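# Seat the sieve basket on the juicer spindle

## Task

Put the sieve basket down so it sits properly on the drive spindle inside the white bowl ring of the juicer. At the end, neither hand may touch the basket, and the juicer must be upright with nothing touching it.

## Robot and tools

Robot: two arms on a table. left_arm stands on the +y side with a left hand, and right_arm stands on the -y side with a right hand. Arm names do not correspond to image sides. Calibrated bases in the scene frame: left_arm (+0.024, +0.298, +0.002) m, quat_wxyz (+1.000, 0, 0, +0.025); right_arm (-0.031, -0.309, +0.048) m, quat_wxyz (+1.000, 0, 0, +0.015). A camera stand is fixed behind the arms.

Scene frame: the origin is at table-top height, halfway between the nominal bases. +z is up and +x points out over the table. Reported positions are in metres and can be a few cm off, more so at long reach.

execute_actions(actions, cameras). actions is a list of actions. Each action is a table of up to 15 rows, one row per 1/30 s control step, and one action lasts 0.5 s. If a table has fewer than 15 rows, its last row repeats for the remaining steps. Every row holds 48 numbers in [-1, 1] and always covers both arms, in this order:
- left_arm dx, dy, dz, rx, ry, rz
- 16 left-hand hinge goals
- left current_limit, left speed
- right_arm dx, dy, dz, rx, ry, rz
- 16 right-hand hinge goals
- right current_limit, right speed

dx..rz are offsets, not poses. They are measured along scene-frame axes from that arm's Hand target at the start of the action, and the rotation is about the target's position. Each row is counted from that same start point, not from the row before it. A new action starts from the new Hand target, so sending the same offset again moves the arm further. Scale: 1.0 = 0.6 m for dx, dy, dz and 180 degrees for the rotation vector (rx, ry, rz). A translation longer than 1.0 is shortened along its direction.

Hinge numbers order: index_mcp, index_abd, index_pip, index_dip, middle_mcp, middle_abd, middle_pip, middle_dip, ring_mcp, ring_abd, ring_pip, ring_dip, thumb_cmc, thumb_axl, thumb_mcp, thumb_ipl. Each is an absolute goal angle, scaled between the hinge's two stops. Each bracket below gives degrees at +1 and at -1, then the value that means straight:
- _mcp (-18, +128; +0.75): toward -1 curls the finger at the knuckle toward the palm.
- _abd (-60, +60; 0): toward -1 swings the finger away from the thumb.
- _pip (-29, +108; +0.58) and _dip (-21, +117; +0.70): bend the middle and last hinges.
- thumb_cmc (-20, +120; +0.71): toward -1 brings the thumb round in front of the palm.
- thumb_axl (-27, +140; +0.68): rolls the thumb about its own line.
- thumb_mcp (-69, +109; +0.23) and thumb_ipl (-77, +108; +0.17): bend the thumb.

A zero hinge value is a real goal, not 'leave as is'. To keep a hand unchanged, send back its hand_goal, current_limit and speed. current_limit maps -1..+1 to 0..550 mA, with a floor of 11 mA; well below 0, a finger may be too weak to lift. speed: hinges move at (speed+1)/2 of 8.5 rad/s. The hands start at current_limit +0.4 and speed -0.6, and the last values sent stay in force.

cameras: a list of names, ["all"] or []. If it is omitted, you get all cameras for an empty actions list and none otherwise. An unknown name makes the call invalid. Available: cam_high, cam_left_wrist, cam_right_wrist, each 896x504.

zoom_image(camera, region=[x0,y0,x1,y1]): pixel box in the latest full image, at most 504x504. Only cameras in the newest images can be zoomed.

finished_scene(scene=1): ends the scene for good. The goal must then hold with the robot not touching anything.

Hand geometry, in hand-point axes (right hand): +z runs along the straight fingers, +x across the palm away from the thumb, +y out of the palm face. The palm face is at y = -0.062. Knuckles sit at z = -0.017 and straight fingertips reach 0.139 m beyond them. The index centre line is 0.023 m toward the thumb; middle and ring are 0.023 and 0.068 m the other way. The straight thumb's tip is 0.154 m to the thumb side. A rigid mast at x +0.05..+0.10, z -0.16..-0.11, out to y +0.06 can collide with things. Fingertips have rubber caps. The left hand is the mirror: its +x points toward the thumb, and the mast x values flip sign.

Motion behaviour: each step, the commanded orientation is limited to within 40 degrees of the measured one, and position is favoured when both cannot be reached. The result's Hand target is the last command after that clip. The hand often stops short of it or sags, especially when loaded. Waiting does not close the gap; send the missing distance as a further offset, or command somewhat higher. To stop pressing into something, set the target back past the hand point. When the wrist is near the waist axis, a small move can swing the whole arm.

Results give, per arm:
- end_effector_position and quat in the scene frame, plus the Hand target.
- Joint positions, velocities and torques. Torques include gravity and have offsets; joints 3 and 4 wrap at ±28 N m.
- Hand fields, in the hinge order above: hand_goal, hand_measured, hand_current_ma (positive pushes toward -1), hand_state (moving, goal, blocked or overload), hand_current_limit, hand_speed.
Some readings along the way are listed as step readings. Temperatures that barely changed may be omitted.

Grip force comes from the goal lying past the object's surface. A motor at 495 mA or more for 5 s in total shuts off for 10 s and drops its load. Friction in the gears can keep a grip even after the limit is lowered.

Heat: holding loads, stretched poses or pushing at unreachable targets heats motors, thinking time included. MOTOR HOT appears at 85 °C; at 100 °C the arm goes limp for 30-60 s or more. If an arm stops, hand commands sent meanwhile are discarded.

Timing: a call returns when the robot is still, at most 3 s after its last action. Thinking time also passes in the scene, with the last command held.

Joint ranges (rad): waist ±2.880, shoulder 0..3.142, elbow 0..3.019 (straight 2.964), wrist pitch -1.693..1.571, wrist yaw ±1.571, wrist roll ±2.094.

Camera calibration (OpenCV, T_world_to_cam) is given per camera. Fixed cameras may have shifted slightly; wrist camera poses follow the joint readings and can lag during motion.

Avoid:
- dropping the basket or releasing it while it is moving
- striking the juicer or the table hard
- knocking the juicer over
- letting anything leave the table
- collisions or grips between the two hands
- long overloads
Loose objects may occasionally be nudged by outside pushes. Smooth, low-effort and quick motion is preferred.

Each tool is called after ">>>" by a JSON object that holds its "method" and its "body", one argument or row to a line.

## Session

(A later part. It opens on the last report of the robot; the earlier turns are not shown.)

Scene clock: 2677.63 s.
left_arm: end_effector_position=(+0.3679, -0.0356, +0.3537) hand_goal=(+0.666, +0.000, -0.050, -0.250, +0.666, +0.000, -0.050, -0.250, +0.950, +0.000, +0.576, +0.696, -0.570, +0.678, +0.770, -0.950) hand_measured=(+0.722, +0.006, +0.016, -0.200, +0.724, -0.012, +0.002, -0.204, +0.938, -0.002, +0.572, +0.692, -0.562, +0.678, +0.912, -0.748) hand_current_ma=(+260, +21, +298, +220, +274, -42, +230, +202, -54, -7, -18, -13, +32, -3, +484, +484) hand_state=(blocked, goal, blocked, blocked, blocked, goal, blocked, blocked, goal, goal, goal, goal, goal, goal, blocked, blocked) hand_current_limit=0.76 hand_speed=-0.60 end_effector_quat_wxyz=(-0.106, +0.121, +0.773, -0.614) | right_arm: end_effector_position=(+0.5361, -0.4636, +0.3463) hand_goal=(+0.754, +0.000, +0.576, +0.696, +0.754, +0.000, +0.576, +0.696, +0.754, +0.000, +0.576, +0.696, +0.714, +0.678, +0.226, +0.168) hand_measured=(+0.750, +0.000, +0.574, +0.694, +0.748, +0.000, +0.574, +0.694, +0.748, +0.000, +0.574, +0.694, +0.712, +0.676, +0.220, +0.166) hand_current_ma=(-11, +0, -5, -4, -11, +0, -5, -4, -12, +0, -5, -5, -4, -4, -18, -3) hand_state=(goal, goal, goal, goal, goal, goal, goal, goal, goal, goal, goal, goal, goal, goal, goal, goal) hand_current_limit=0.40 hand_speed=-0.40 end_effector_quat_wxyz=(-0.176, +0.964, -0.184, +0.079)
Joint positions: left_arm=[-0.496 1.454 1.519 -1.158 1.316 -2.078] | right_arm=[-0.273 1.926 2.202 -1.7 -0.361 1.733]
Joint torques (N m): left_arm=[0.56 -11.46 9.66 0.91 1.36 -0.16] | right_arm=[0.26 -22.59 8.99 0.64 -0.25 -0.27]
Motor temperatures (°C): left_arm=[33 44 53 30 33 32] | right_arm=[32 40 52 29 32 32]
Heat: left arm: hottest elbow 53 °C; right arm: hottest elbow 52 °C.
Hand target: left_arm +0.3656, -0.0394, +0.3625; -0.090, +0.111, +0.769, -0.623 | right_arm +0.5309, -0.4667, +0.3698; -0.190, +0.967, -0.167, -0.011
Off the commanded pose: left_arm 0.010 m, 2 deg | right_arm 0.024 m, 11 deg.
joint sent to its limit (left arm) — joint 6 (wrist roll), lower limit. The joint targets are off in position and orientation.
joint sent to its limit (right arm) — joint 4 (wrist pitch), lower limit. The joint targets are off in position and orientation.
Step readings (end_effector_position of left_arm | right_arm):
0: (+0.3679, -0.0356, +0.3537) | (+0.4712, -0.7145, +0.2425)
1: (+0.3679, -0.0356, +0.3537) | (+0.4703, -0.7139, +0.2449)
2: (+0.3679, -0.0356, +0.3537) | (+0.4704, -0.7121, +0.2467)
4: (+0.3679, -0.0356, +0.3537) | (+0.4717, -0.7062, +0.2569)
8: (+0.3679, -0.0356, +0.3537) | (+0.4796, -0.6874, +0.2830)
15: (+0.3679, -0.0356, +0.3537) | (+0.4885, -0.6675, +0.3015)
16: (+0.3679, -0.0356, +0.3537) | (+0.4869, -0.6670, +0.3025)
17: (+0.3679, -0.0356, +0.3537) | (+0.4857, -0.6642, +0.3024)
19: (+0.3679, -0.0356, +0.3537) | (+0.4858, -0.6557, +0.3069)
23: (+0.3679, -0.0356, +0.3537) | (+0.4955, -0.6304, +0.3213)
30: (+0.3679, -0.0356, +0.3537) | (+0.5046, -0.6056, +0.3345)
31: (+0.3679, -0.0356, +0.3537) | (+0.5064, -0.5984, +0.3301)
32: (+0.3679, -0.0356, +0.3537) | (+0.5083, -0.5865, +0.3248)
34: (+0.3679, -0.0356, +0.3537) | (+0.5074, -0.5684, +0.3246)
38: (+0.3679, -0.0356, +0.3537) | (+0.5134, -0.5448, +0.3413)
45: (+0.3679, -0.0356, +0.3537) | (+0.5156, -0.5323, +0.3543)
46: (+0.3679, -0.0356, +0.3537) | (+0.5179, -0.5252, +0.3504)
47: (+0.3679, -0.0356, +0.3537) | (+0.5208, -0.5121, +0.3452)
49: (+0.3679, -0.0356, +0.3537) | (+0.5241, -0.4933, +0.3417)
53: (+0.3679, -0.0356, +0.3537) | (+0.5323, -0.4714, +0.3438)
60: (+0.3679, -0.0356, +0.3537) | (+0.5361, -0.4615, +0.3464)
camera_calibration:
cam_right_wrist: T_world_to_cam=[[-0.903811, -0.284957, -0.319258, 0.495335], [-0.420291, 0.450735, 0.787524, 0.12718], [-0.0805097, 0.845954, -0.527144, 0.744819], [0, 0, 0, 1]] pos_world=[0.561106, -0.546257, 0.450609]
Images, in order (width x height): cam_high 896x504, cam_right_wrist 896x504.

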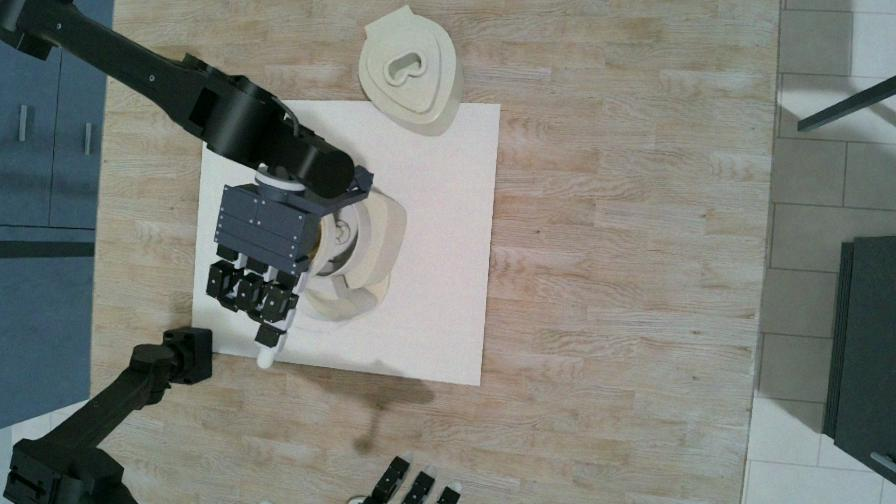

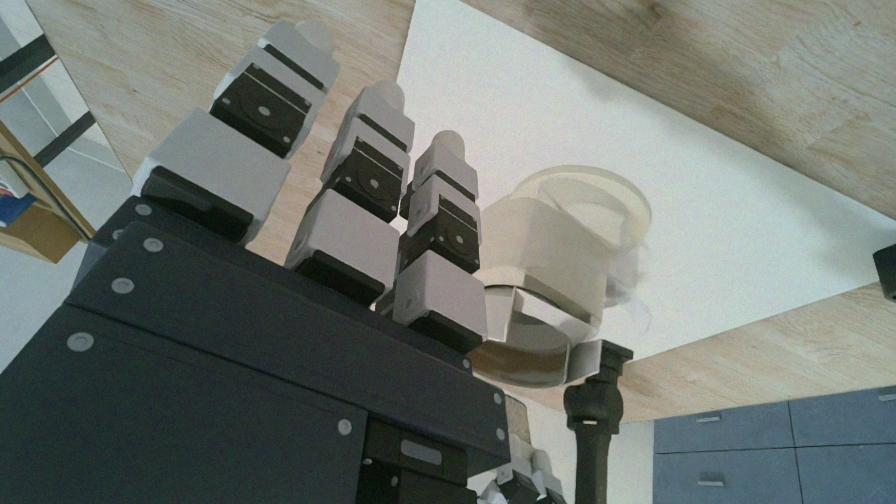

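>>> {"method": "execute_actions", "body": {
  "actions": [
    [[0,0,0,0,0,0,0.665,0,-0.05,-0.25,0.665,0,-0.05,-0.25,0.95,0,0.576,0.696,-0.571,0.678,0.77,-0.95,0.76,-0.6,0.03,0.12,0.0,0.0328,-0.0087,0.0406,0.754,0,0.576,0.696,0.754,0,0.576,0.696,0.754,0,0.576,0.696,0.714,0.678,0.226,0.168,0.4,-0.4]],
    [[0,0,0,0,0,0,0.665,0,-0.05,-0.25,0.665,0,-0.05,-0.25,0.95,0,0.576,0.696,-0.571,0.678,0.77,-0.95,0.76,-0.6,0.03,0.12,0.0,0.0328,-0.0087,0.0406,0.754,0,0.576,0.696,0.754,0,0.576,0.696,0.754,0,0.576,0.696,0.714,0.678,0.226,0.168,0.4,-0.4]],
    [[0,0,0,0,0,0,0.665,0,-0.05,-0.25,0.665,0,-0.05,-0.25,0.95,0,0.576,0.696,-0.571,0.678,0.77,-0.95,0.76,-0.6,0.03,0.12,0.0,0.0328,-0.0087,0.0406,0.754,0,0.576,0.696,0.754,0,0.576,0.696,0.754,0,0.576,0.696,0.714,0.678,0.226,0.168,0.4,-0.4]]
  ],
  "cameras": ["cam_right_wrist"]
}}

Scene clock: 2703.43 s.
left_arm: end_effector_position=(+0.3679, -0.0356, +0.3537) hand_goal=(+0.666, +0.000, -0.050, -0.250, +0.666, +0.000, -0.050, -0.250, +0.950, +0.000, +0.576, +0.696, -0.570, +0.678, +0.770, -0.950) hand_measured=(+0.722, +0.006, +0.016, -0.200, +0.724, -0.012, +0.002, -0.204, +0.938, -0.002, +0.572, +0.692, -0.562, +0.678, +0.912, -0.748) hand_current_ma=(+260, +21, +298, +220, +274, -42, +230, +202, -54, -7, -18, -13, +32, -3, +484, +484) hand_state=(blocked, goal, blocked, blocked, blocked, goal, blocked, blocked, goal, goal, goal, goal, goal, goal, blocked, blocked) hand_current_limit=0.76 hand_speed=-0.60 end_effector_quat_wxyz=(-0.106, +0.121, +0.773, -0.614) | right_arm: end_effector_position=(+0.5740, -0.2481, +0.3456) hand_goal=(+0.754, +0.000, +0.576, +0.696, +0.754, +0.000, +0.576, +0.696, +0.754, +0.000, +0.576, +0.696, +0.714, +0.678, +0.226, +0.168) hand_measured=(+0.742, +0.000, +0.572, +0.694, +0.742, +0.000, +0.572, +0.694, +0.740, +0.000, +0.572, +0.694, +0.708, +0.676, +0.220, +0.166) hand_current_ma=(-33, +0, -6, -4, -33, +0, -7, -4, -36, +0, -6, -5, -10, -4, -18, -3) hand_state=(goal, goal, goal, goal, goal, goal, goal, goal, goal, goal, goal, goal, goal, goal, goal, goal) hand_current_limit=0.40 hand_speed=-0.40 end_effector_quat_wxyz=(-0.336, +0.940, -0.011, +0.051)
Joint positions: left_arm=[-0.496 1.454 1.519 -1.158 1.316 -2.078] | right_arm=[-0.004 1.967 2.251 -1.7 -0.68 1.676]
Joint torques (N m): left_arm=[0.56 -11.46 9.65 0.92 1.36 -0.16] | right_arm=[0.26 -20.25 14.01 0.79 -0.72 -0.28]
Heat: left arm: hottest elbow 53 °C; right arm: hottest elbow 49 °C.
Hand target: left_arm +0.3656, -0.0394, +0.3625; -0.090, +0.111, +0.769, -0.623 | right_arm +0.5849, -0.2507, +0.3698; -0.336, +0.941, +0.030, -0.033
Off the commanded pose: left_arm 0.010 m, 2 deg | right_arm 0.027 m, 11 deg.
joint sent to its limit (left arm) — joint 6 (wrist roll), lower limit. The joint targets are off in position and orientation.
joint sent to its limit (right arm) — joint 4 (wrist pitch), lower limit. The joint targets are off in position and orientation.
Step readings (end_effector_position of left_arm | right_arm):
0: (+0.3679, -0.0356, +0.3537) | (+0.5361, -0.4636, +0.3463)
1: (+0.3679, -0.0356, +0.3537) | (+0.5375, -0.4594, +0.3461)
2: (+0.3679, -0.0356, +0.3537) | (+0.5396, -0.4508, +0.3447)
4: (+0.3679, -0.0356, +0.3537) | (+0.5435, -0.4343, +0.3456)
8: (+0.3679, -0.0356, +0.3537) | (+0.5501, -0.4006, +0.3456)
15: (+0.3679, -0.0356, +0.3537) | (+0.5523, -0.3849, +0.3456)
16: (+0.3679, -0.0356, +0.3537) | (+0.5530, -0.3823, +0.3458)
17: (+0.3679, -0.0356, +0.3537) | (+0.5548, -0.3734, +0.3455)
19: (+0.3679, -0.0356, +0.3537) | (+0.5566, -0.3583, +0.3469)
23: (+0.3679, -0.0356, +0.3537) | (+0.5586, -0.3288, +0.3471)
30: (+0.3679, -0.0356, +0.3537) | (+0.5590, -0.3150, +0.3472)
31: (+0.3679, -0.0356, +0.3537) | (+0.5603, -0.3115, +0.3481)
32: (+0.3679, -0.0356, +0.3537) | (+0.5635, -0.3026, +0.3493)
34: (+0.3679, -0.0356, +0.3537) | (+0.5690, -0.2875, +0.3509)
38: (+0.3679, -0.0356, +0.3537) | (+0.5734, -0.2573, +0.3498)
45: (+0.3679, -0.0356, +0.3537) | (+0.5734, -0.2435, +0.3456)
camera_calibration:
cam_right_wrist: T_world_to_cam=[[-0.736789, -0.462736, -0.492968, 0.510805], [-0.564134, 0.0188398, 0.825468, 0.00895742], [-0.372686, 0.886296, -0.274926, 0.655754], [0, 0, 0, 1]] pos_world=[0.625799, -0.344993, 0.424701]
Images, in order (width x height): cam_right_wrist 896x504.

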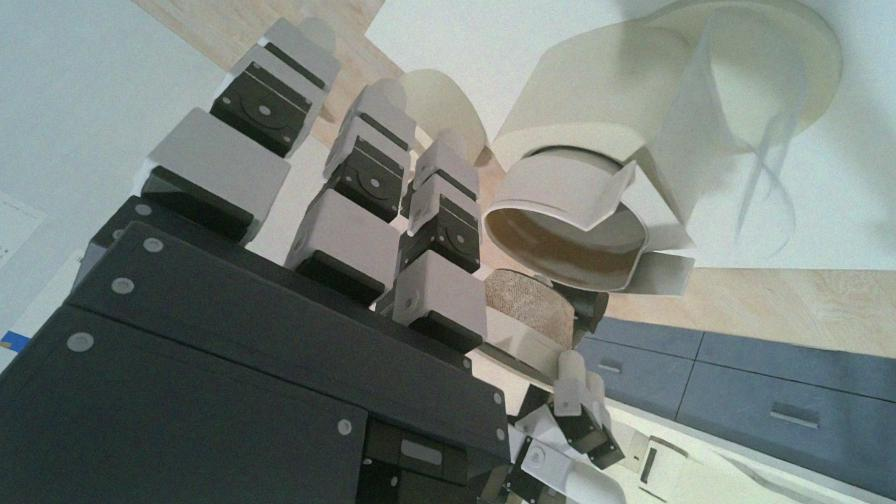

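>>> {"method": "zoom_image", "body": {
  "camera": "cam_right_wrist",
  "region": [470, 130, 710, 450]
}}

Scaled by 1.575 from the camera's 896x504 image, which has a finer 1280x720 frame.

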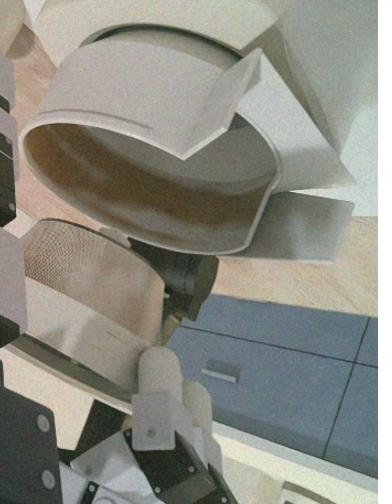

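>>> {"method": "zoom_image", "body": {
  "camera": "cam_right_wrist",
  "region": [480, 255, 620, 400]
}}

Scaled by 3.476 from the camera's 896x504 image, which has a finer 1280x720 frame.

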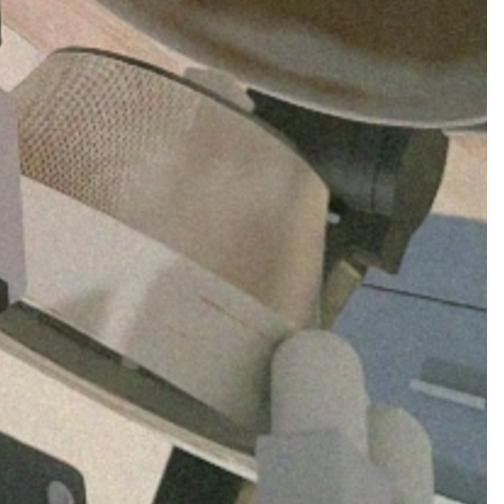

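>>> {"method": "zoom_image", "body": {
  "camera": "cam_right_wrist",
  "region": [470, 320, 640, 470]
}}

Scaled by 2.965 from the camera's 896x504 image, which has a finer 1280x720 frame.

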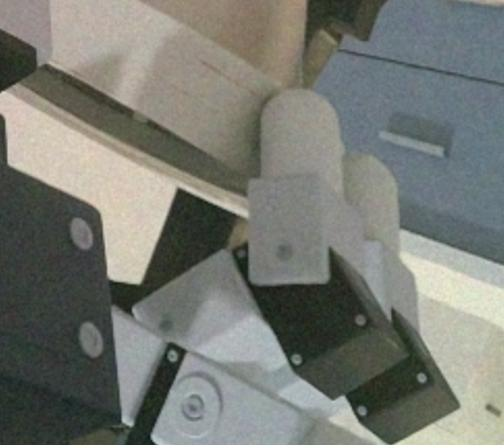

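>>> {"method": "execute_actions", "body": {
  "actions": [
    [[0.04,0.03,0.0,0,0,0.012,0.665,0,-0.05,-0.25,0.665,0,-0.05,-0.25,0.95,0,0.576,0.696,-0.571,0.678,0.77,-0.95,0.76,-0.6,0.0,-0.08,0.0,0,0,0,0.754,0,0.576,0.696,0.754,0,0.576,0.696,0.754,0,0.576,0.696,0.714,0.678,0.226,0.168,0.4,-0.4]],
    [[0.08,0.05,0.0,0,0,0.022,0.665,0,-0.05,-0.25,0.665,0,-0.05,-0.25,0.95,0,0.576,0.696,-0.571,0.678,0.77,-0.95,0.76,-0.6,0.0,-0.06,0.0,0,0,0,0.754,0,0.576,0.696,0.754,0,0.576,0.696,0.754,0,0.576,0.696,0.714,0.678,0.226,0.168,0.4,-0.4]],
    [[0.08,0.06,0.0,0,0,0.026,0.665,0,-0.05,-0.25,0.665,0,-0.05,-0.25,0.95,0,0.576,0.696,-0.571,0.678,0.77,-0.95,0.76,-0.6,0,0,0,0,0,0,0.754,0,0.576,0.696,0.754,0,0.576,0.696,0.754,0,0.576,0.696,0.714,0.678,0.226,0.168,0.4,-0.4]],
    [[0.08,0.06,0.0,0,0,0.026,0.665,0,-0.05,-0.25,0.665,0,-0.05,-0.25,0.95,0,0.576,0.696,-0.571,0.678,0.77,-0.95,0.76,-0.6,0,0,0,0,0,0,0.754,0,0.576,0.696,0.754,0,0.576,0.696,0.754,0,0.576,0.696,0.714,0.678,0.226,0.168,0.4,-0.4]],
    [[0.08,0.05,0.0,0,0,0.025,0.665,0,-0.05,-0.25,0.665,0,-0.05,-0.25,0.95,0,0.576,0.696,-0.571,0.678,0.77,-0.95,0.76,-0.6,0,0,0,0,0,0,0.754,0,0.576,0.696,0.754,0,0.576,0.696,0.754,0,0.576,0.696,0.714,0.678,0.226,0.168,0.4,-0.4]]
  ],
  "cameras": ["cam_high","cam_right_wrist"]
}}

Scene clock: 2882.30 s.
left_arm: end_effector_position=(+0.5737, +0.1134, +0.3337) hand_goal=(+0.666, +0.000, -0.050, -0.250, +0.666, +0.000, -0.050, -0.250, +0.950, +0.000, +0.576, +0.696, -0.570, +0.678, +0.770, -0.950) hand_measured=(+0.722, +0.008, +0.016, -0.200, +0.724, -0.012, +0.002, -0.204, +0.938, -0.002, +0.572, +0.692, -0.562, +0.676, +0.912, -0.748) hand_current_ma=(+262, +24, +298, +219, +269, -42, +230, +201, -54, -3, -18, -13, +32, -5, +484, +484) hand_state=(blocked, goal, blocked, blocked, blocked, goal, blocked, blocked, goal, goal, goal, goal, goal, goal, blocked, blocked) hand_current_limit=0.76 hand_speed=-0.60 end_effector_quat_wxyz=(+0.000, -0.037, +0.778, -0.628) | right_arm: end_effector_position=(+0.5863, -0.3329, +0.3451) hand_goal=(+0.754, +0.000, +0.576, +0.696, +0.754, +0.000, +0.576, +0.696, +0.754, +0.000, +0.576, +0.696, +0.714, +0.678, +0.226, +0.168) hand_measured=(+0.742, +0.000, +0.572, +0.694, +0.742, +0.000, +0.572, +0.694, +0.742, +0.000, +0.572, +0.694, +0.708, +0.676, +0.220, +0.166) hand_current_ma=(-30, +0, -6, -4, -29, +0, -7, -4, -29, +0, -6, -5, -11, -4, -18, -3) hand_state=(goal, goal, goal, goal, goal, goal, goal, goal, goal, goal, goal, goal, goal, goal, goal, goal) hand_current_limit=0.40 hand_speed=-0.40 end_effector_quat_wxyz=(-0.327, +0.940, -0.019, +0.092)
Joint positions: left_arm=[-0.105 1.755 1.827 -1.203 1.334 -2.07] | right_arm=[-0.138 1.967 2.251 -1.7 -0.678 1.559]
Joint torques (N m): left_arm=[0.67 -15.85 13.64 0.47 1.19 -0.24] | right_arm=[0.62 -22.71 10.1 0.68 -0.4 -0.28]
Motor temperatures (°C): left_arm=[33 41 52 30 34 32] | right_arm=[32 38 55 29 34 32]
Heat: left arm: hottest elbow 52 °C; right arm: hottest elbow 55 °C.
Hand target: left_arm +0.5816, +0.1106, +0.3625; +0.019, -0.024, +0.777, -0.629 | right_arm +0.5849, -0.3347, +0.3698; -0.336, +0.941, +0.030, -0.033
Off the commanded pose: left_arm 0.030 m, 3 deg | right_arm 0.025 m, 15 deg.
joint sent to its limit (left arm) — joint 6 (wrist roll), lower limit. The joint targets are off in position, not in orientation.
joint sent to its limit (right arm) — joint 4 (wrist pitch), lower limit. The joint targets are off in position and orientation.
Step readings (end_effector_position of left_arm | right_arm):
0: (+0.3679, -0.0356, +0.3537) | (+0.5740, -0.2481, +0.3456)
1: (+0.3682, -0.0357, +0.3530) | (+0.5747, -0.2483, +0.3455)
2: (+0.3691, -0.0348, +0.3532) | (+0.5758, -0.2514, +0.3456)
4: (+0.3737, -0.0300, +0.3532) | (+0.5781, -0.2609, +0.3456)
8: (+0.3844, -0.0186, +0.3525) | (+0.5811, -0.2884, +0.3455)
15: (+0.3866, -0.0166, +0.3519) | (+0.5823, -0.3052, +0.3454)
16: (+0.3876, -0.0163, +0.3519) | (+0.5828, -0.3044, +0.3453)
17: (+0.3902, -0.0146, +0.3519) | (+0.5835, -0.3056, +0.3453)
19: (+0.4028, -0.0045, +0.3471) | (+0.5846, -0.3097, +0.3453)
23: (+0.4271, +0.0175, +0.3329) | (+0.5857, -0.3215, +0.3452)
30: (+0.4314, +0.0192, +0.3280) | (+0.5861, -0.3329, +0.3451)
31: (+0.4318, +0.0183, +0.3278) | (+0.5861, -0.3329, +0.3451)
32: (+0.4364, +0.0204, +0.3303) | (+0.5862, -0.3329, +0.3451)
34: (+0.4507, +0.0279, +0.3336) | (+0.5862, -0.3329, +0.3451)
38: (+0.4761, +0.0497, +0.3362) | (+0.5863, -0.3329, +0.3451)
45: (+0.4782, +0.0540, +0.3341) | (+0.5863, -0.3329, +0.3451)
46: (+0.4793, +0.0538, +0.3345) | (+0.5863, -0.3329, +0.3451)
47: (+0.4848, +0.0548, +0.3365) | (+0.5863, -0.3329, +0.3451)
49: (+0.5007, +0.0621, +0.3394) | (+0.5863, -0.3329, +0.3451)
53: (+0.5241, +0.0828, +0.3373) | (+0.5863, -0.3329, +0.3451)
60: (+0.5261, +0.0891, +0.3315) | (+0.5863, -0.3329, +0.3451)
61: (+0.5277, +0.0881, +0.3322) | (+0.5863, -0.3329, +0.3451)
62: (+0.5339, +0.0889, +0.3348) | (+0.5863, -0.3329, +0.3451)
64: (+0.5496, +0.0931, +0.3389) | (+0.5863, -0.3329, +0.3451)
68: (+0.5705, +0.1092, +0.3373) | (+0.5863, -0.3329, +0.3451)
75: (+0.5746, +0.1159, +0.3337) | (+0.5863, -0.3329, +0.3451)
camera_calibration:
cam_right_wrist: T_world_to_cam=[[-0.718881, -0.440521, -0.537728, 0.492763], [-0.621033, 0.0594778, 0.781524, 0.0799301], [-0.312295, 0.89577, -0.316336, 0.717427], [0, 0, 0, 1]] pos_world=[0.627926, -0.430331, 0.429453]
Images, in order (width x height): cam_high 896x504, cam_right_wrist 896x504.

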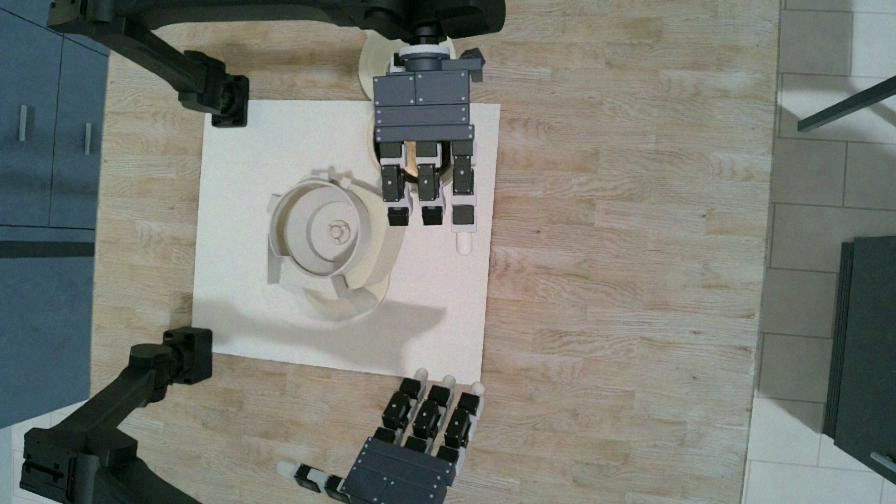

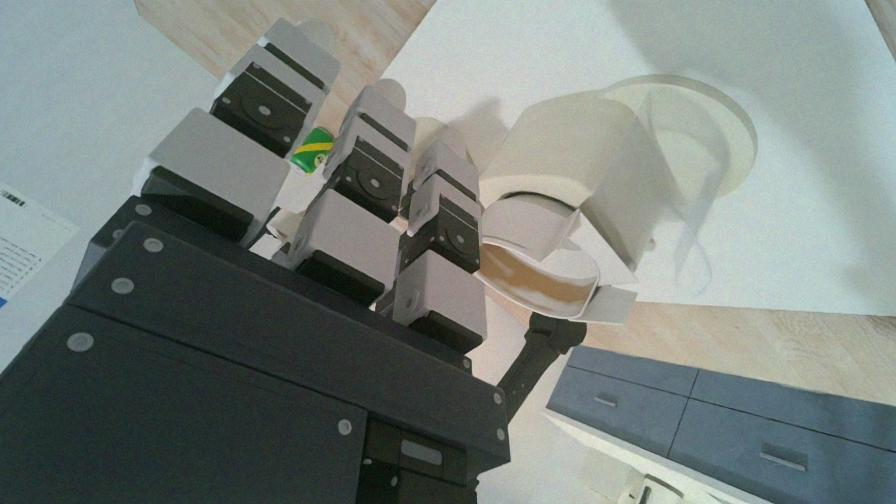

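>>> {"method": "execute_actions", "body": {
  "actions": [
    [[0.02,0.01,-0.08,0,0,0,0.665,0,-0.05,-0.25,0.665,0,-0.05,-0.25,0.95,0,0.576,0.696,-0.571,0.678,0.77,-0.95,0.76,-0.6,0,0,0,0,0,0,0.754,0,0.576,0.696,0.754,0,0.576,0.696,0.754,0,0.576,0.696,0.714,0.678,0.226,0.168,0.4,-0.4]],
    [[0.01,0.01,-0.1,0,0,0,0.665,0,-0.05,-0.25,0.665,0,-0.05,-0.25,0.95,0,0.576,0.696,-0.571,0.678,0.77,-0.95,0.76,-0.6,0,0,0,0,0,0,0.754,0,0.576,0.696,0.754,0,0.576,0.696,0.754,0,0.576,0.696,0.714,0.678,0.226,0.168,0.4,-0.4]],
    [[0,0.0,-0.1,0,0,0,0.665,0,-0.05,-0.25,0.665,0,-0.05,-0.25,0.95,0,0.576,0.696,-0.571,0.678,0.77,-0.95,0.76,-0.6,0,0,0,0,0,0,0.754,0,0.576,0.696,0.754,0,0.576,0.696,0.754,0,0.576,0.696,0.714,0.678,0.226,0.168,0.4,-0.4]],
    [[0,0.0,-0.09,0,0,0,0.665,0,-0.05,-0.25,0.665,0,-0.05,-0.25,0.95,0,0.576,0.696,-0.571,0.678,0.77,-0.95,0.76,-0.6,0,0,0,0,0,0,0.754,0,0.576,0.696,0.754,0,0.576,0.696,0.754,0,0.576,0.696,0.714,0.678,0.226,0.168,0.4,-0.4]]
  ],
  "cameras": ["cam_high"]
}}

>>> {"method": "zoom_image", "body": {
  "camera": "cam_high",
  "region": [340, 60, 540, 260]
}}

Scene clock: 2900.93 s.
left_arm: end_effector_position=(+0.5917, +0.1143, +0.1290) hand_goal=(+0.666, +0.000, -0.050, -0.250, +0.666, +0.000, -0.050, -0.250, +0.950, +0.000, +0.576, +0.696, -0.570, +0.678, +0.770, -0.950) hand_measured=(+0.722, +0.008, +0.016, -0.202, +0.724, -0.012, +0.002, -0.204, +0.938, -0.002, +0.572, +0.692, -0.564, +0.676, +0.912, -0.748) hand_current_ma=(+263, +24, +298, +211, +269, -42, +230, +198, -49, -3, -17, -13, +26, -5, +484, +484) hand_state=(blocked, goal, blocked, blocked, blocked, goal, blocked, blocked, goal, goal, goal, goal, goal, goal, blocked, blocked) hand_current_limit=0.76 hand_speed=-0.60 end_effector_quat_wxyz=(+0.005, -0.024, +0.777, -0.629) | right_arm: end_effector_position=(+0.5863, -0.3329, +0.3451) hand_goal=(+0.754, +0.000, +0.576, +0.696, +0.754, +0.000, +0.576, +0.696, +0.754, +0.000, +0.576, +0.696, +0.714, +0.678, +0.226, +0.168) hand_measured=(+0.742, +0.000, +0.572, +0.694, +0.742, +0.000, +0.572, +0.694, +0.742, +0.000, +0.572, +0.694, +0.708, +0.676, +0.220, +0.166) hand_current_ma=(-30, +0, -6, -4, -29, +0, -7, -4, -29, +0, -6, -5, -11, -4, -18, -3) hand_state=(goal, goal, goal, goal, goal, goal, goal, goal, goal, goal, goal, goal, goal, goal, goal, goal) hand_current_limit=0.40 hand_speed=-0.40 end_effector_quat_wxyz=(-0.327, +0.940, -0.019, +0.092)
Joint positions: left_arm=[-0.102 1.901 1.492 -0.766 1.341 -1.999] | right_arm=[-0.138 1.967 2.251 -1.7 -0.678 1.559]
Joint torques (N m): left_arm=[1.73 -17.73 8.75 1.11 1.27 -0.23] | right_arm=[0.62 -22.65 10.14 0.64 -0.4 -0.27]
Heat: left arm: hottest elbow 53 °C; right arm: hottest elbow 53 °C.
Hand target: left_arm +0.5996, +0.1226, +0.1405; +0.019, -0.024, +0.777, -0.629 | right_arm +0.5849, -0.3347, +0.3698; -0.336, +0.941, +0.030, -0.033
Off the commanded pose: left_arm 0.016 m, 2 deg | right_arm 0.025 m, 15 deg.
joint sent to its limit (right arm) — joint 4 (wrist pitch), lower limit. The joint targets are off in position and orientation.
Step readings (end_effector_position of left_arm | right_arm):
0: (+0.5737, +0.1134, +0.3337) | (+0.5863, -0.3329, +0.3451)
1: (+0.5755, +0.1133, +0.3318) | (+0.5863, -0.3329, +0.3451)
2: (+0.5778, +0.1132, +0.3314) | (+0.5863, -0.3329, +0.3451)
4: (+0.5828, +0.1130, +0.3267) | (+0.5863, -0.3329, +0.3451)
8: (+0.5872, +0.1128, +0.3155) | (+0.5863, -0.3329, +0.3451)
15: (+0.5886, +0.1127, +0.3101) | (+0.5863, -0.3329, +0.3451)
16: (+0.5896, +0.1125, +0.3065) | (+0.5863, -0.3329, +0.3451)
17: (+0.5892, +0.1124, +0.3008) | (+0.5863, -0.3329, +0.3451)
19: (+0.5875, +0.1127, +0.2821) | (+0.5863, -0.3329, +0.3451)
23: (+0.5889, +0.1136, +0.2493) | (+0.5863, -0.3329, +0.3451)
30: (+0.5927, +0.1143, +0.2384) | (+0.5863, -0.3329, +0.3451)
31: (+0.5938, +0.1142, +0.2353) | (+0.5863, -0.3329, +0.3451)
32: (+0.5941, +0.1142, +0.2309) | (+0.5863, -0.3329, +0.3451)
34: (+0.5926, +0.1144, +0.2155) | (+0.5863, -0.3329, +0.3451)
38: (+0.5899, +0.1145, +0.1885) | (+0.5863, -0.3329, +0.3451)
45: (+0.5927, +0.1143, +0.1820) | (+0.5863, -0.3329, +0.3451)
46: (+0.5939, +0.1143, +0.1784) | (+0.5863, -0.3329, +0.3451)
47: (+0.5946, +0.1143, +0.1751) | (+0.5863, -0.3329, +0.3451)
49: (+0.5943, +0.1143, +0.1624) | (+0.5863, -0.3329, +0.3451)
53: (+0.5911, +0.1144, +0.1371) | (+0.5863, -0.3329, +0.3451)
60: (+0.5918, +0.1144, +0.1297) | (+0.5863, -0.3329, +0.3451)
Images, in order (width x height): cam_high 896x504.

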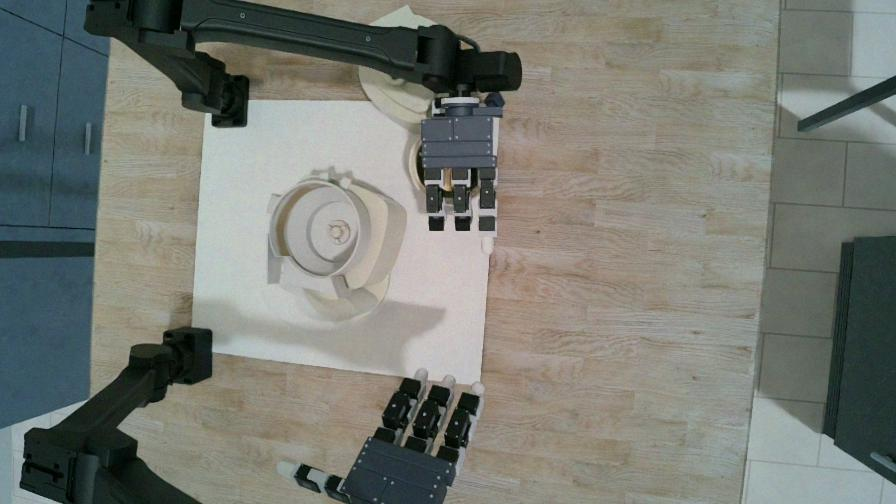

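Scaled by 2.520 from the camera's 896x504 image, which has a finer 1280x720 frame.

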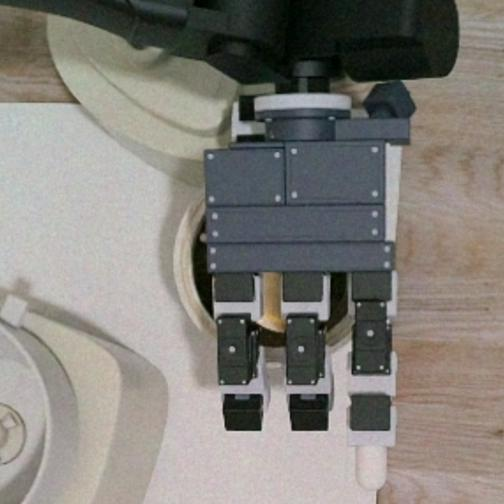

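>>> {"method": "execute_actions", "body": {
  "actions": [
    [[0.015,-0.05,-0.02,0,0,0,0.665,0,-0.05,-0.25,0.665,0,-0.05,-0.25,0.95,0,0.576,0.696,-0.571,0.678,0.77,-0.95,0.76,-0.6,0,0,0,0,0,0,0.754,0,0.576,0.696,0.754,0,0.576,0.696,0.754,0,0.576,0.696,0.714,0.678,0.226,0.168,0.4,-0.4]],
    [[0.0,-0.03,-0.04,0,0,0,0.665,0,-0.05,-0.25,0.665,0,-0.05,-0.25,0.95,0,0.576,0.696,-0.571,0.678,0.77,-0.95,0.76,-0.6,0,0,0,0,0,0,0.754,0,0.576,0.696,0.754,0,0.576,0.696,0.754,0,0.576,0.696,0.714,0.678,0.226,0.168,0.4,-0.4]]
  ],
  "cameras": ["cam_high"]
}}

>>> {"method": "zoom_image", "body": {
  "camera": "cam_high",
  "region": [340, 60, 540, 260]
}}

Scene clock: 2921.33 s.
left_arm: end_effector_position=(+0.5966, +0.0768, +0.0918) hand_goal=(+0.666, +0.000, -0.050, -0.250, +0.666, +0.000, -0.050, -0.250, +0.950, +0.000, +0.576, +0.696, -0.570, +0.678, +0.770, -0.950) hand_measured=(+0.722, +0.008, +0.016, -0.202, +0.724, -0.012, +0.002, -0.206, +0.938, +0.000, +0.572, +0.692, -0.562, +0.676, +0.912, -0.748) hand_current_ma=(+263, +25, +298, +211, +269, -42, +230, +194, -49, -3, -17, -13, +27, -6, +484, +484) hand_state=(blocked, goal, blocked, blocked, blocked, goal, blocked, blocked, goal, goal, goal, goal, goal, goal, blocked, blocked) hand_current_limit=0.76 hand_speed=-0.60 end_effector_quat_wxyz=(-0.011, -0.011, +0.783, -0.622) | right_arm: end_effector_position=(+0.5863, -0.3329, +0.3451) hand_goal=(+0.754, +0.000, +0.576, +0.696, +0.754, +0.000, +0.576, +0.696, +0.754, +0.000, +0.576, +0.696, +0.714, +0.678, +0.226, +0.168) hand_measured=(+0.742, +0.000, +0.572, +0.694, +0.742, +0.000, +0.572, +0.694, +0.742, +0.000, +0.572, +0.694, +0.708, +0.676, +0.220, +0.166) hand_current_ma=(-30, +0, -6, -4, -29, +0, -7, -4, -29, +0, -6, -5, -11, -4, -18, -3) hand_state=(goal, goal, goal, goal, goal, goal, goal, goal, goal, goal, goal, goal, goal, goal, goal, goal) hand_current_limit=0.40 hand_speed=-0.40 end_effector_quat_wxyz=(-0.327, +0.940, -0.019, +0.092)
Joint positions: left_arm=[-0.168 1.968 1.492 -0.638 1.316 -2.072] | right_arm=[-0.138 1.967 2.251 -1.7 -0.678 1.559]
Joint torques (N m): left_arm=[0.62 -17.79 9.78 1.21 1.11 -0.22] | right_arm=[0.85 -22.65 9.96 0.76 -0.43 -0.28]
Heat: left arm: hottest elbow 52 °C; right arm: hottest elbow 51 °C.
Hand target: left_arm +0.6086, +0.0746, +0.1045; +0.020, -0.024, +0.777, -0.629 | right_arm +0.5849, -0.3347, +0.3698; -0.336, +0.941, +0.030, -0.033
Off the commanded pose: left_arm 0.018 m, 4 deg | right_arm 0.025 m, 15 deg.
joint sent to its limit (left arm) — joint 6 (wrist roll), lower limit. The joint targets are off in position and orientation.
joint sent to its limit (right arm) — joint 4 (wrist pitch), lower limit. The joint targets are off in position and orientation.
Step readings (end_effector_position of left_arm | right_arm):
0: (+0.5917, +0.1143, +0.1290) | (+0.5863, -0.3329, +0.3451)
1: (+0.5936, +0.1144, +0.1291) | (+0.5863, -0.3329, +0.3451)
2: (+0.5971, +0.1136, +0.1276) | (+0.5863, -0.3329, +0.3451)
4: (+0.6012, +0.1102, +0.1253) | (+0.5863, -0.3329, +0.3451)
8: (+0.5990, +0.1012, +0.1189) | (+0.5863, -0.3329, +0.3451)
15: (+0.5950, +0.0924, +0.1174) | (+0.5863, -0.3329, +0.3451)
16: (+0.5963, +0.0924, +0.1165) | (+0.5863, -0.3329, +0.3451)
17: (+0.5989, +0.0924, +0.1139) | (+0.5863, -0.3329, +0.3451)
19: (+0.6013, +0.0900, +0.1085) | (+0.5863, -0.3329, +0.3451)
23: (+0.5997, +0.0847, +0.0962) | (+0.5863, -0.3329, +0.3451)
30: (+0.5966, +0.0768, +0.0918) | (+0.5863, -0.3329, +0.3451)
Images, in order (width x height): cam_high 896x504.

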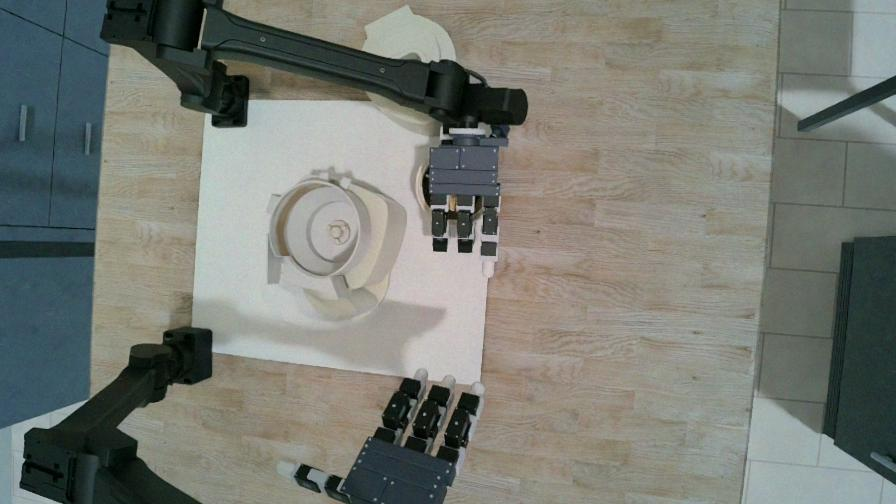

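Scaled by 2.520 from the camera's 896x504 image, which has a finer 1280x720 frame.

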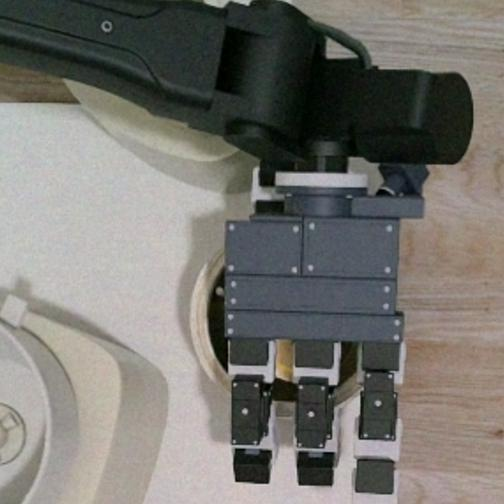

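>>> {"method": "execute_actions", "body": {
  "actions": [
    [[0.0,0.0,-0.015,0,0,0,0.665,0,-0.05,-0.25,0.665,0,-0.05,-0.25,0.95,0,0.576,0.696,-0.571,0.678,0.77,-0.95,0.76,-0.6,0,0,0,0,0,0,0.754,0,0.576,0.696,0.754,0,0.576,0.696,0.754,0,0.576,0.696,0.714,0.678,0.226,0.168,0.4,-0.4]]
  ]
}}

Scene clock: 2926.27 s.
left_arm: end_effector_position=(+0.6001, +0.0764, +0.0923) hand_goal=(+0.666, +0.000, -0.050, -0.250, +0.666, +0.000, -0.050, -0.250, +0.950, +0.000, +0.576, +0.696, -0.570, +0.678, +0.770, -0.950) hand_measured=(+0.722, +0.008, +0.016, -0.202, +0.724, -0.012, +0.002, -0.206, +0.938, +0.000, +0.572, +0.692, -0.562, +0.676, +0.912, -0.748) hand_current_ma=(+263, +25, +298, +211, +269, -42, +230, +194, -49, -3, -17, -13, +28, -6, +484, +484) hand_state=(blocked, goal, blocked, blocked, blocked, goal, blocked, blocked, goal, goal, goal, goal, goal, goal, blocked, blocked) hand_current_limit=0.76 hand_speed=-0.60 end_effector_quat_wxyz=(-0.004, -0.005, +0.782, -0.623) | right_arm: end_effector_position=(+0.5863, -0.3329, +0.3451) hand_goal=(+0.754, +0.000, +0.576, +0.696, +0.754, +0.000, +0.576, +0.696, +0.754, +0.000, +0.576, +0.696, +0.714, +0.678, +0.226, +0.168) hand_measured=(+0.742, +0.000, +0.572, +0.694, +0.742, +0.000, +0.572, +0.694, +0.742, +0.000, +0.572, +0.694, +0.708, +0.676, +0.220, +0.166) hand_current_ma=(-30, +0, -6, -4, -29, +0, -7, -4, -29, +0, -6, -5, -11, -4, -18, -3) hand_state=(goal, goal, goal, goal, goal, goal, goal, goal, goal, goal, goal, goal, goal, goal, goal, goal) hand_current_limit=0.40 hand_speed=-0.40 end_effector_quat_wxyz=(-0.327, +0.940, -0.019, +0.092)
Joint positions: left_arm=[-0.168 1.968 1.492 -0.619 1.316 -2.073] | right_arm=[-0.138 1.967 2.251 -1.7 -0.678 1.559]
Joint torques (N m): left_arm=[0.62 -16.97 9.17 1.24 1.06 -0.21] | right_arm=[1.03 -22.42 10.07 0.59 -0.37 -0.24]
Heat: left arm: hottest elbow 52 °C; right arm: hottest elbow 51 °C.
Hand target: left_arm +0.6086, +0.0746, +0.0955; +0.019, -0.024, +0.777, -0.629 | right_arm +0.5849, -0.3347, +0.3698; -0.336, +0.941, +0.030, -0.033
Off the commanded pose: left_arm 0.009 m, 4 deg | right_arm 0.025 m, 15 deg.
joint sent to its limit (left arm) — joint 6 (wrist roll), lower limit. The joint targets are off in position and orientation.
joint sent to its limit (right arm) — joint 4 (wrist pitch), lower limit. The joint targets are off in position and orientation.
Step readings (end_effector_position of left_arm | right_arm):
0: (+0.5966, +0.0768, +0.0918) | (+0.5863, -0.3329, +0.3451)
1: (+0.5971, +0.0768, +0.0919) | (+0.5863, -0.3329, +0.3451)
2: (+0.5981, +0.0766, +0.0920) | (+0.5863, -0.3329, +0.3451)
4: (+0.5995, +0.0765, +0.0922) | (+0.5863, -0.3329, +0.3451)
8: (+0.6001, +0.0764, +0.0923) | (+0.5863, -0.3329, +0.3451)
15: (+0.6001, +0.0764, +0.0923) | (+0.5863, -0.3329, +0.3451)

>>> {"method": "execute_actions", "body": {
  "actions": [
    [[0.0,0.0,-0.015,0,0,0,0.665,0,-0.05,-0.25,0.665,0,-0.05,-0.25,0.95,0,0.576,0.696,-0.571,0.678,0.77,-0.95,0.76,-0.6,0,0,0,0,0,0,0.754,0,0.576,0.696,0.754,0,0.576,0.696,0.754,0,0.576,0.696,0.714,0.678,0.226,0.168,0.4,-0.4]]
  ]
}}

Scene clock: 2929.37 s.
left_arm: end_effector_position=(+0.6030, +0.0761, +0.0857) hand_goal=(+0.666, +0.000, -0.050, -0.250, +0.666, +0.000, -0.050, -0.250, +0.950, +0.000, +0.576, +0.696, -0.570, +0.678, +0.770, -0.950) hand_measured=(+0.722, +0.008, +0.016, -0.202, +0.724, -0.012, +0.002, -0.206, +0.938, +0.000, +0.572, +0.692, -0.562, +0.676, +0.912, -0.748) hand_current_ma=(+263, +25, +298, +211, +269, -42, +230, +194, -49, -3, -17, -13, +30, -6, +484, +484) hand_state=(blocked, goal, blocked, blocked, blocked, goal, blocked, blocked, goal, goal, goal, goal, goal, goal, blocked, blocked) hand_current_limit=0.76 hand_speed=-0.60 end_effector_quat_wxyz=(-0.001, -0.004, +0.782, -0.623) | right_arm: end_effector_position=(+0.5863, -0.3329, +0.3451) hand_goal=(+0.754, +0.000, +0.576, +0.696, +0.754, +0.000, +0.576, +0.696, +0.754, +0.000, +0.576, +0.696, +0.714, +0.678, +0.226, +0.168) hand_measured=(+0.742, +0.000, +0.572, +0.694, +0.742, +0.000, +0.572, +0.694, +0.742, +0.000, +0.572, +0.694, +0.708, +0.676, +0.220, +0.166) hand_current_ma=(-30, +0, -6, -4, -29, +0, -7, -4, -29, +0, -6, -5, -11, -4, -18, -3) hand_state=(goal, goal, goal, goal, goal, goal, goal, goal, goal, goal, goal, goal, goal, goal, goal, goal) hand_current_limit=0.40 hand_speed=-0.40 end_effector_quat_wxyz=(-0.327, +0.940, -0.019, +0.092)
Joint positions: left_arm=[-0.168 1.981 1.492 -0.6 1.316 -2.073] | right_arm=[-0.138 1.967 2.251 -1.7 -0.678 1.559]
Joint torques (N m): left_arm=[0.62 -17.2 8.5 1.26 1.04 -0.2] | right_arm=[0.44 -22.36 10.09 0.55 -0.41 -0.29]
Heat: left arm: hottest elbow 52 °C; right arm: hottest elbow 51 °C.
Hand target: left_arm +0.6086, +0.0746, +0.0865; +0.020, -0.024, +0.777, -0.629 | right_arm +0.5849, -0.3347, +0.3698; -0.336, +0.941, +0.030, -0.033
Off the commanded pose: left_arm 0.006 m, 4 deg | right_arm 0.025 m, 15 deg.
joint sent to its limit (left arm) — joint 6 (wrist roll), lower limit. The joint targets are off in position and orientation.
joint sent to its limit (right arm) — joint 4 (wrist pitch), lower limit. The joint targets are off in position and orientation.
Step readings (end_effector_position of left_arm | right_arm):
0: (+0.6001, +0.0764, +0.0923) | (+0.5863, -0.3329, +0.3451)
1: (+0.6006, +0.0763, +0.0924) | (+0.5863, -0.3329, +0.3451)
2: (+0.6016, +0.0762, +0.0917) | (+0.5863, -0.3329, +0.3451)
4: (+0.6029, +0.0761, +0.0901) | (+0.5863, -0.3329, +0.3451)
8: (+0.6031, +0.0760, +0.0866) | (+0.5863, -0.3329, +0.3451)
15: (+0.6030, +0.0761, +0.0857) | (+0.5863, -0.3329, +0.3451)

>>> {"method": "execute_actions", "body": {
  "actions": [
    [[0.0,0.0,-0.012,0,0,0,0.665,0,-0.05,-0.25,0.665,0,-0.05,-0.25,0.95,0,0.576,0.696,-0.571,0.678,0.77,-0.95,0.76,-0.6,0,0,0,0,0,0,0.754,0,0.576,0.696,0.754,0,0.576,0.696,0.754,0,0.576,0.696,0.714,0.678,0.226,0.168,0.4,-0.4]]
  ],
  "cameras": ["cam_high"]
}}

>>> {"method": "zoom_image", "body": {
  "camera": "cam_high",
  "region": [380, 120, 540, 280]
}}

Scene clock: 2934.67 s.
left_arm: end_effector_position=(+0.6054, +0.0758, +0.0818) hand_goal=(+0.666, +0.000, -0.050, -0.250, +0.666, +0.000, -0.050, -0.250, +0.950, +0.000, +0.576, +0.696, -0.570, +0.678, +0.770, -0.950) hand_measured=(+0.722, +0.008, +0.016, -0.202, +0.724, -0.012, +0.002, -0.206, +0.938, +0.000, +0.572, +0.692, -0.562, +0.676, +0.912, -0.748) hand_current_ma=(+263, +25, +298, +211, +269, -42, +230, +194, -49, -3, -17, -13, +31, -6, +484, +484) hand_state=(blocked, goal, blocked, blocked, blocked, goal, blocked, blocked, goal, goal, goal, goal, goal, goal, blocked, blocked) hand_current_limit=0.76 hand_speed=-0.60 end_effector_quat_wxyz=(+0.001, -0.001, +0.782, -0.623) | right_arm: end_effector_position=(+0.5863, -0.3329, +0.3451) hand_goal=(+0.754, +0.000, +0.576, +0.696, +0.754, +0.000, +0.576, +0.696, +0.754, +0.000, +0.576, +0.696, +0.714, +0.678, +0.226, +0.168) hand_measured=(+0.742, +0.000, +0.572, +0.694, +0.742, +0.000, +0.572, +0.694, +0.742, +0.000, +0.572, +0.694, +0.708, +0.676, +0.220, +0.166) hand_current_ma=(-30, +0, -6, -4, -29, +0, -7, -4, -29, +0, -6, -5, -11, -4, -18, -3) hand_state=(goal, goal, goal, goal, goal, goal, goal, goal, goal, goal, goal, goal, goal, goal, goal, goal) hand_current_limit=0.40 hand_speed=-0.40 end_effector_quat_wxyz=(-0.327, +0.940, -0.019, +0.092)
Joint positions: left_arm=[-0.168 1.988 1.492 -0.584 1.316 -2.074] | right_arm=[-0.138 1.967 2.251 -1.7 -0.678 1.559]
Joint torques (N m): left_arm=[0.62 -17.14 7.98 1.29 1.02 -0.19] | right_arm=[0.44 -22.42 10.11 0.59 -0.39 -0.24]
Heat: left arm: hottest elbow 52 °C; right arm: hottest elbow 51 °C.
Hand target: left_arm +0.6086, +0.0746, +0.0793; +0.019, -0.024, +0.777, -0.629 | right_arm +0.5849, -0.3347, +0.3698; -0.336, +0.941, +0.030, -0.033
Off the commanded pose: left_arm 0.004 m, 3 deg | right_arm 0.025 m, 15 deg.
joint sent to its limit (left arm) — joint 6 (wrist roll), lower limit. The joint targets are off in position and orientation.
joint sent to its limit (right arm) — joint 4 (wrist pitch), lower limit. The joint targets are off in position and orientation.
Step readings (end_effector_position of left_arm | right_arm):
0: (+0.6030, +0.0761, +0.0857) | (+0.5863, -0.3329, +0.3451)
1: (+0.6034, +0.0760, +0.0858) | (+0.5863, -0.3329, +0.3451)
2: (+0.6043, +0.0759, +0.0851) | (+0.5863, -0.3329, +0.3451)
4: (+0.6053, +0.0758, +0.0844) | (+0.5863, -0.3329, +0.3451)
8: (+0.6055, +0.0757, +0.0826) | (+0.5863, -0.3329, +0.3451)
15: (+0.6054, +0.0758, +0.0818) | (+0.5863, -0.3329, +0.3451)
Images, in order (width x height): cam_high 896x504.

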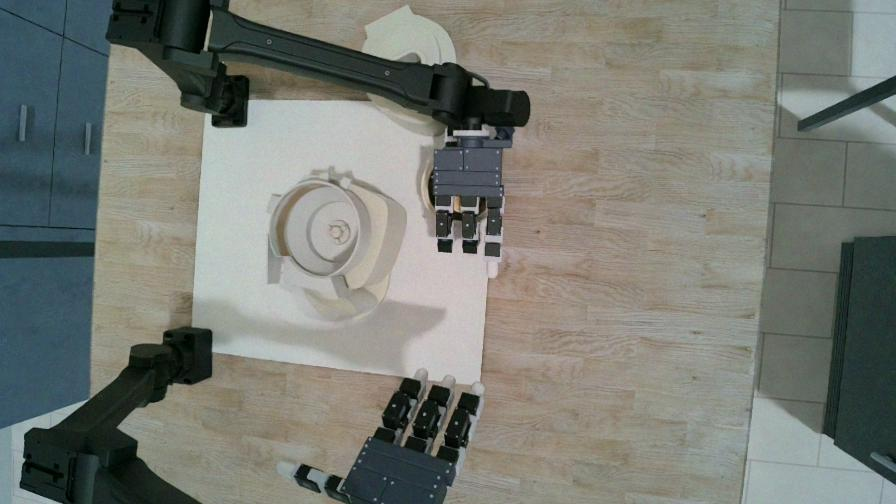

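Scaled by 3.150 from the camera's 896x504 image, which has a finer 1280x720 frame.

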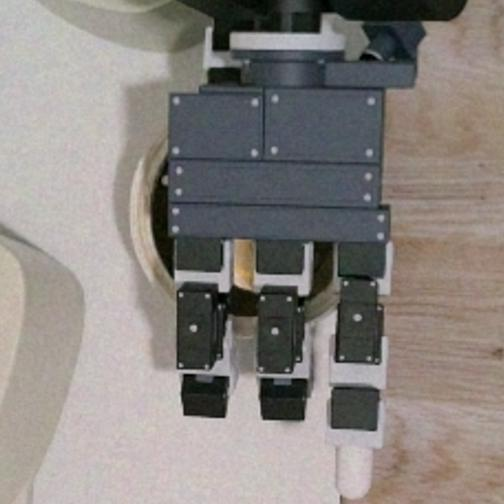

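>>> {"method": "execute_actions", "body": {
  "actions": [
    [[0.0,0.0,-0.015,0,0,0,0.665,0,-0.05,-0.25,0.665,0,-0.05,-0.25,0.95,0,0.576,0.696,-0.571,0.678,0.77,-0.95,0.76,-0.6,0,0,0,0,0,0,0.754,0,0.576,0.696,0.754,0,0.576,0.696,0.754,0,0.576,0.696,0.714,0.678,0.226,0.168,0.4,-0.4]]
  ]
}}

>>> {"method": "execute_actions", "body": {
  "actions": [
    [[0.0,0.0,-0.012,0,0,0,0.665,0,-0.05,-0.25,0.665,0,-0.05,-0.25,0.95,0,0.576,0.696,-0.571,0.678,0.77,-0.95,0.76,-0.6,0,0,0,0,0,0,0.754,0,0.576,0.696,0.754,0,0.576,0.696,0.754,0,0.576,0.696,0.714,0.678,0.226,0.168,0.4,-0.4]]
  ],
  "cameras": ["cam_high"]
}}

>>> {"method": "zoom_image", "body": {
  "camera": "cam_high",
  "region": [380, 120, 540, 280]
}}

Scene clock: 2941.33 s.
left_arm: end_effector_position=(+0.6073, +0.0755, +0.0804) hand_goal=(+0.666, +0.000, -0.050, -0.250, +0.666, +0.000, -0.050, -0.250, +0.950, +0.000, +0.576, +0.696, -0.570, +0.678, +0.770, -0.950) hand_measured=(+0.722, +0.008, +0.016, -0.202, +0.724, -0.012, +0.002, -0.208, +0.938, +0.000, +0.572, +0.692, -0.562, +0.676, +0.912, -0.748) hand_current_ma=(+263, +25, +298, +211, +269, -42, +230, +181, -49, -3, -17, -13, +35, -6, +484, +484) hand_state=(blocked, goal, blocked, blocked, blocked, goal, blocked, blocked, goal, goal, goal, goal, goal, goal, blocked, blocked) hand_current_limit=0.76 hand_speed=-0.60 end_effector_quat_wxyz=(+0.005, +0.001, +0.781, -0.624) | right_arm: end_effector_position=(+0.5863, -0.3329, +0.3451) hand_goal=(+0.754, +0.000, +0.576, +0.696, +0.754, +0.000, +0.576, +0.696, +0.754, +0.000, +0.576, +0.696, +0.714, +0.678, +0.226, +0.168) hand_measured=(+0.742, +0.000, +0.572, +0.694, +0.742, +0.000, +0.572, +0.694, +0.742, +0.000, +0.572, +0.694, +0.708, +0.676, +0.220, +0.166) hand_current_ma=(-30, +0, -6, -4, -29, +0, -7, -4, -29, +0, -6, -5, -11, -4, -18, -3) hand_state=(goal, goal, goal, goal, goal, goal, goal, goal, goal, goal, goal, goal, goal, goal, goal, goal) hand_current_limit=0.40 hand_speed=-0.40 end_effector_quat_wxyz=(-0.327, +0.940, -0.019, +0.092)
Joint positions: left_arm=[-0.168 1.99 1.488 -0.566 1.316 -2.079] | right_arm=[-0.138 1.967 2.251 -1.7 -0.678 1.559]
Joint torques (N m): left_arm=[0.62 -16.44 7.58 1.31 0.98 -0.14] | right_arm=[0.09 -22.77 10.21 0.61 -0.37 -0.27]
Motor temperatures (°C): left_arm=[33 42 52 30 33 32] | right_arm=[32 38 50 29 33 32]
Heat: left arm: hottest elbow 52 °C; right arm: hottest elbow 50 °C.
Hand target: left_arm +0.6085, +0.0746, +0.0703; +0.019, -0.025, +0.777, -0.629 | right_arm +0.5849, -0.3347, +0.3698; -0.336, +0.941, +0.030, -0.033
Off the commanded pose: left_arm 0.010 m, 3 deg | right_arm 0.025 m, 15 deg.
joint sent to its limit (left arm) — joint 6 (wrist roll), lower limit. The joint targets are off in position and orientation.
joint sent to its limit (right arm) — joint 4 (wrist pitch), lower limit. The joint targets are off in position and orientation.
Step readings (end_effector_position of left_arm | right_arm):
0: (+0.6054, +0.0758, +0.0818) | (+0.5863, -0.3329, +0.3451)
1: (+0.6061, +0.0757, +0.0819) | (+0.5863, -0.3329, +0.3451)
2: (+0.6067, +0.0756, +0.0806) | (+0.5863, -0.3329, +0.3451)
4: (+0.6071, +0.0755, +0.0803) | (+0.5863, -0.3329, +0.3451)
8: (+0.6074, +0.0755, +0.0804) | (+0.5863, -0.3329, +0.3451)
15: (+0.6073, +0.0755, +0.0804) | (+0.5863, -0.3329, +0.3451)

Scene clock: 2942.13 s.
left_arm: end_effector_position=(+0.6087, +0.0752, +0.0795) hand_goal=(+0.666, +0.000, -0.050, -0.250, +0.666, +0.000, -0.050, -0.250, +0.950, +0.000, +0.576, +0.696, -0.570, +0.678, +0.770, -0.950) hand_measured=(+0.722, +0.008, +0.016, -0.202, +0.724, -0.012, +0.002, -0.208, +0.938, +0.000, +0.572, +0.692, -0.556, +0.676, +0.912, -0.748) hand_current_ma=(+263, +25, +298, +209, +269, -42, +230, +181, -49, -3, -17, -13, +55, -6, +484, +484) hand_state=(blocked, goal, blocked, blocked, blocked, goal, blocked, blocked, goal, goal, goal, goal, goal, goal, blocked, blocked) hand_current_limit=0.76 hand_speed=-0.60 end_effector_quat_wxyz=(+0.008, +0.003, +0.781, -0.625) | right_arm: end_effector_position=(+0.5863, -0.3329, +0.3451) hand_goal=(+0.754, +0.000, +0.576, +0.696, +0.754, +0.000, +0.576, +0.696, +0.754, +0.000, +0.576, +0.696, +0.714, +0.678, +0.226, +0.168) hand_measured=(+0.742, +0.000, +0.572, +0.694, +0.742, +0.000, +0.572, +0.694, +0.742, +0.000, +0.572, +0.694, +0.708, +0.676, +0.220, +0.166) hand_current_ma=(-30, +0, -6, -4, -29, +0, -7, -4, -29, +0, -6, -5, -11, -4, -18, -3) hand_state=(goal, goal, goal, goal, goal, goal, goal, goal, goal, goal, goal, goal, goal, goal, goal, goal) hand_current_limit=0.40 hand_speed=-0.40 end_effector_quat_wxyz=(-0.327, +0.940, -0.019, +0.092)
Joint positions: left_arm=[-0.168 1.991 1.487 -0.553 1.316 -2.082] | right_arm=[-0.138 1.967 2.251 -1.7 -0.678 1.559]
Joint torques (N m): left_arm=[0.62 -15.79 7.21 1.43 0.95 -0.11] | right_arm=[0.62 -22.65 10.11 0.72 -0.39 -0.25]
Heat: left arm: hottest elbow 52 °C; right arm: hottest elbow 50 °C.
Hand target: left_arm +0.6086, +0.0746, +0.0631; +0.020, -0.024, +0.777, -0.629 | right_arm +0.5849, -0.3347, +0.3698; -0.336, +0.941, +0.030, -0.033
Off the commanded pose: left_arm 0.016 m, 3 deg | right_arm 0.025 m, 15 deg.
joint sent to its limit (left arm) — joint 6 (wrist roll), lower limit. The joint targets are off in position and orientation.
joint sent to its limit (right arm) — joint 4 (wrist pitch), lower limit. The joint targets are off in position and orientation.
Step readings (end_effector_position of left_arm | right_arm):
0: (+0.6073, +0.0755, +0.0804) | (+0.5863, -0.3329, +0.3451)
1: (+0.6078, +0.0754, +0.0796) | (+0.5863, -0.3329, +0.3451)
2: (+0.6077, +0.0754, +0.0793) | (+0.5863, -0.3329, +0.3451)
4: (+0.6083, +0.0753, +0.0794) | (+0.5863, -0.3329, +0.3451)
8: (+0.6086, +0.0753, +0.0794) | (+0.5863, -0.3329, +0.3451)
15: (+0.6087, +0.0752, +0.0795) | (+0.5863, -0.3329, +0.3451)
Images, in order (width x height): cam_high 896x504.

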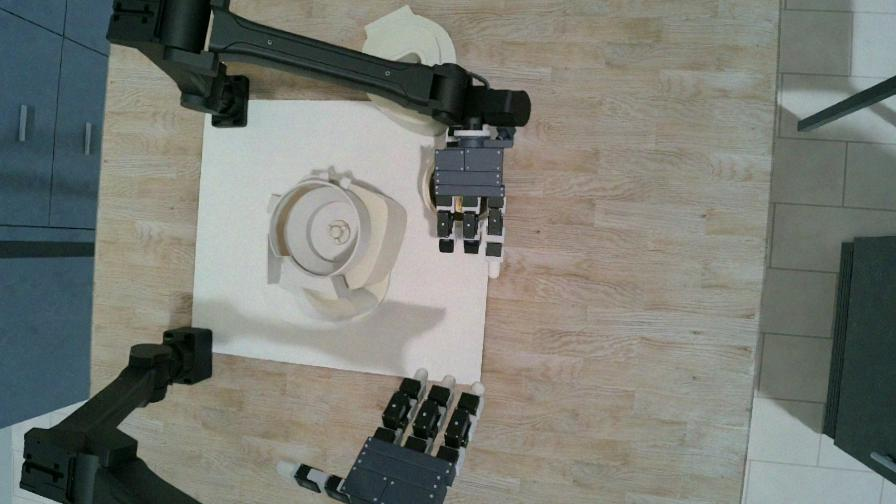

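Scaled by 3.150 from the camera's 896x504 image, which has a finer 1280x720 frame.

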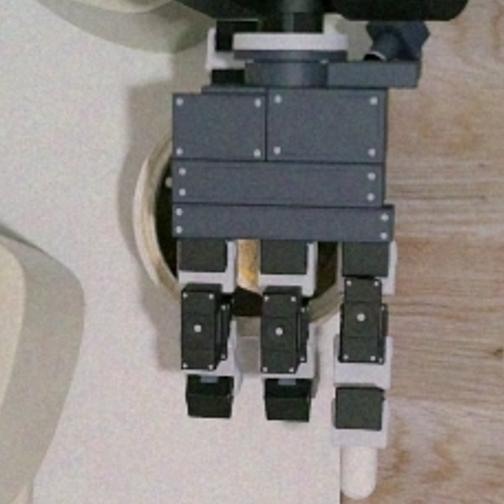

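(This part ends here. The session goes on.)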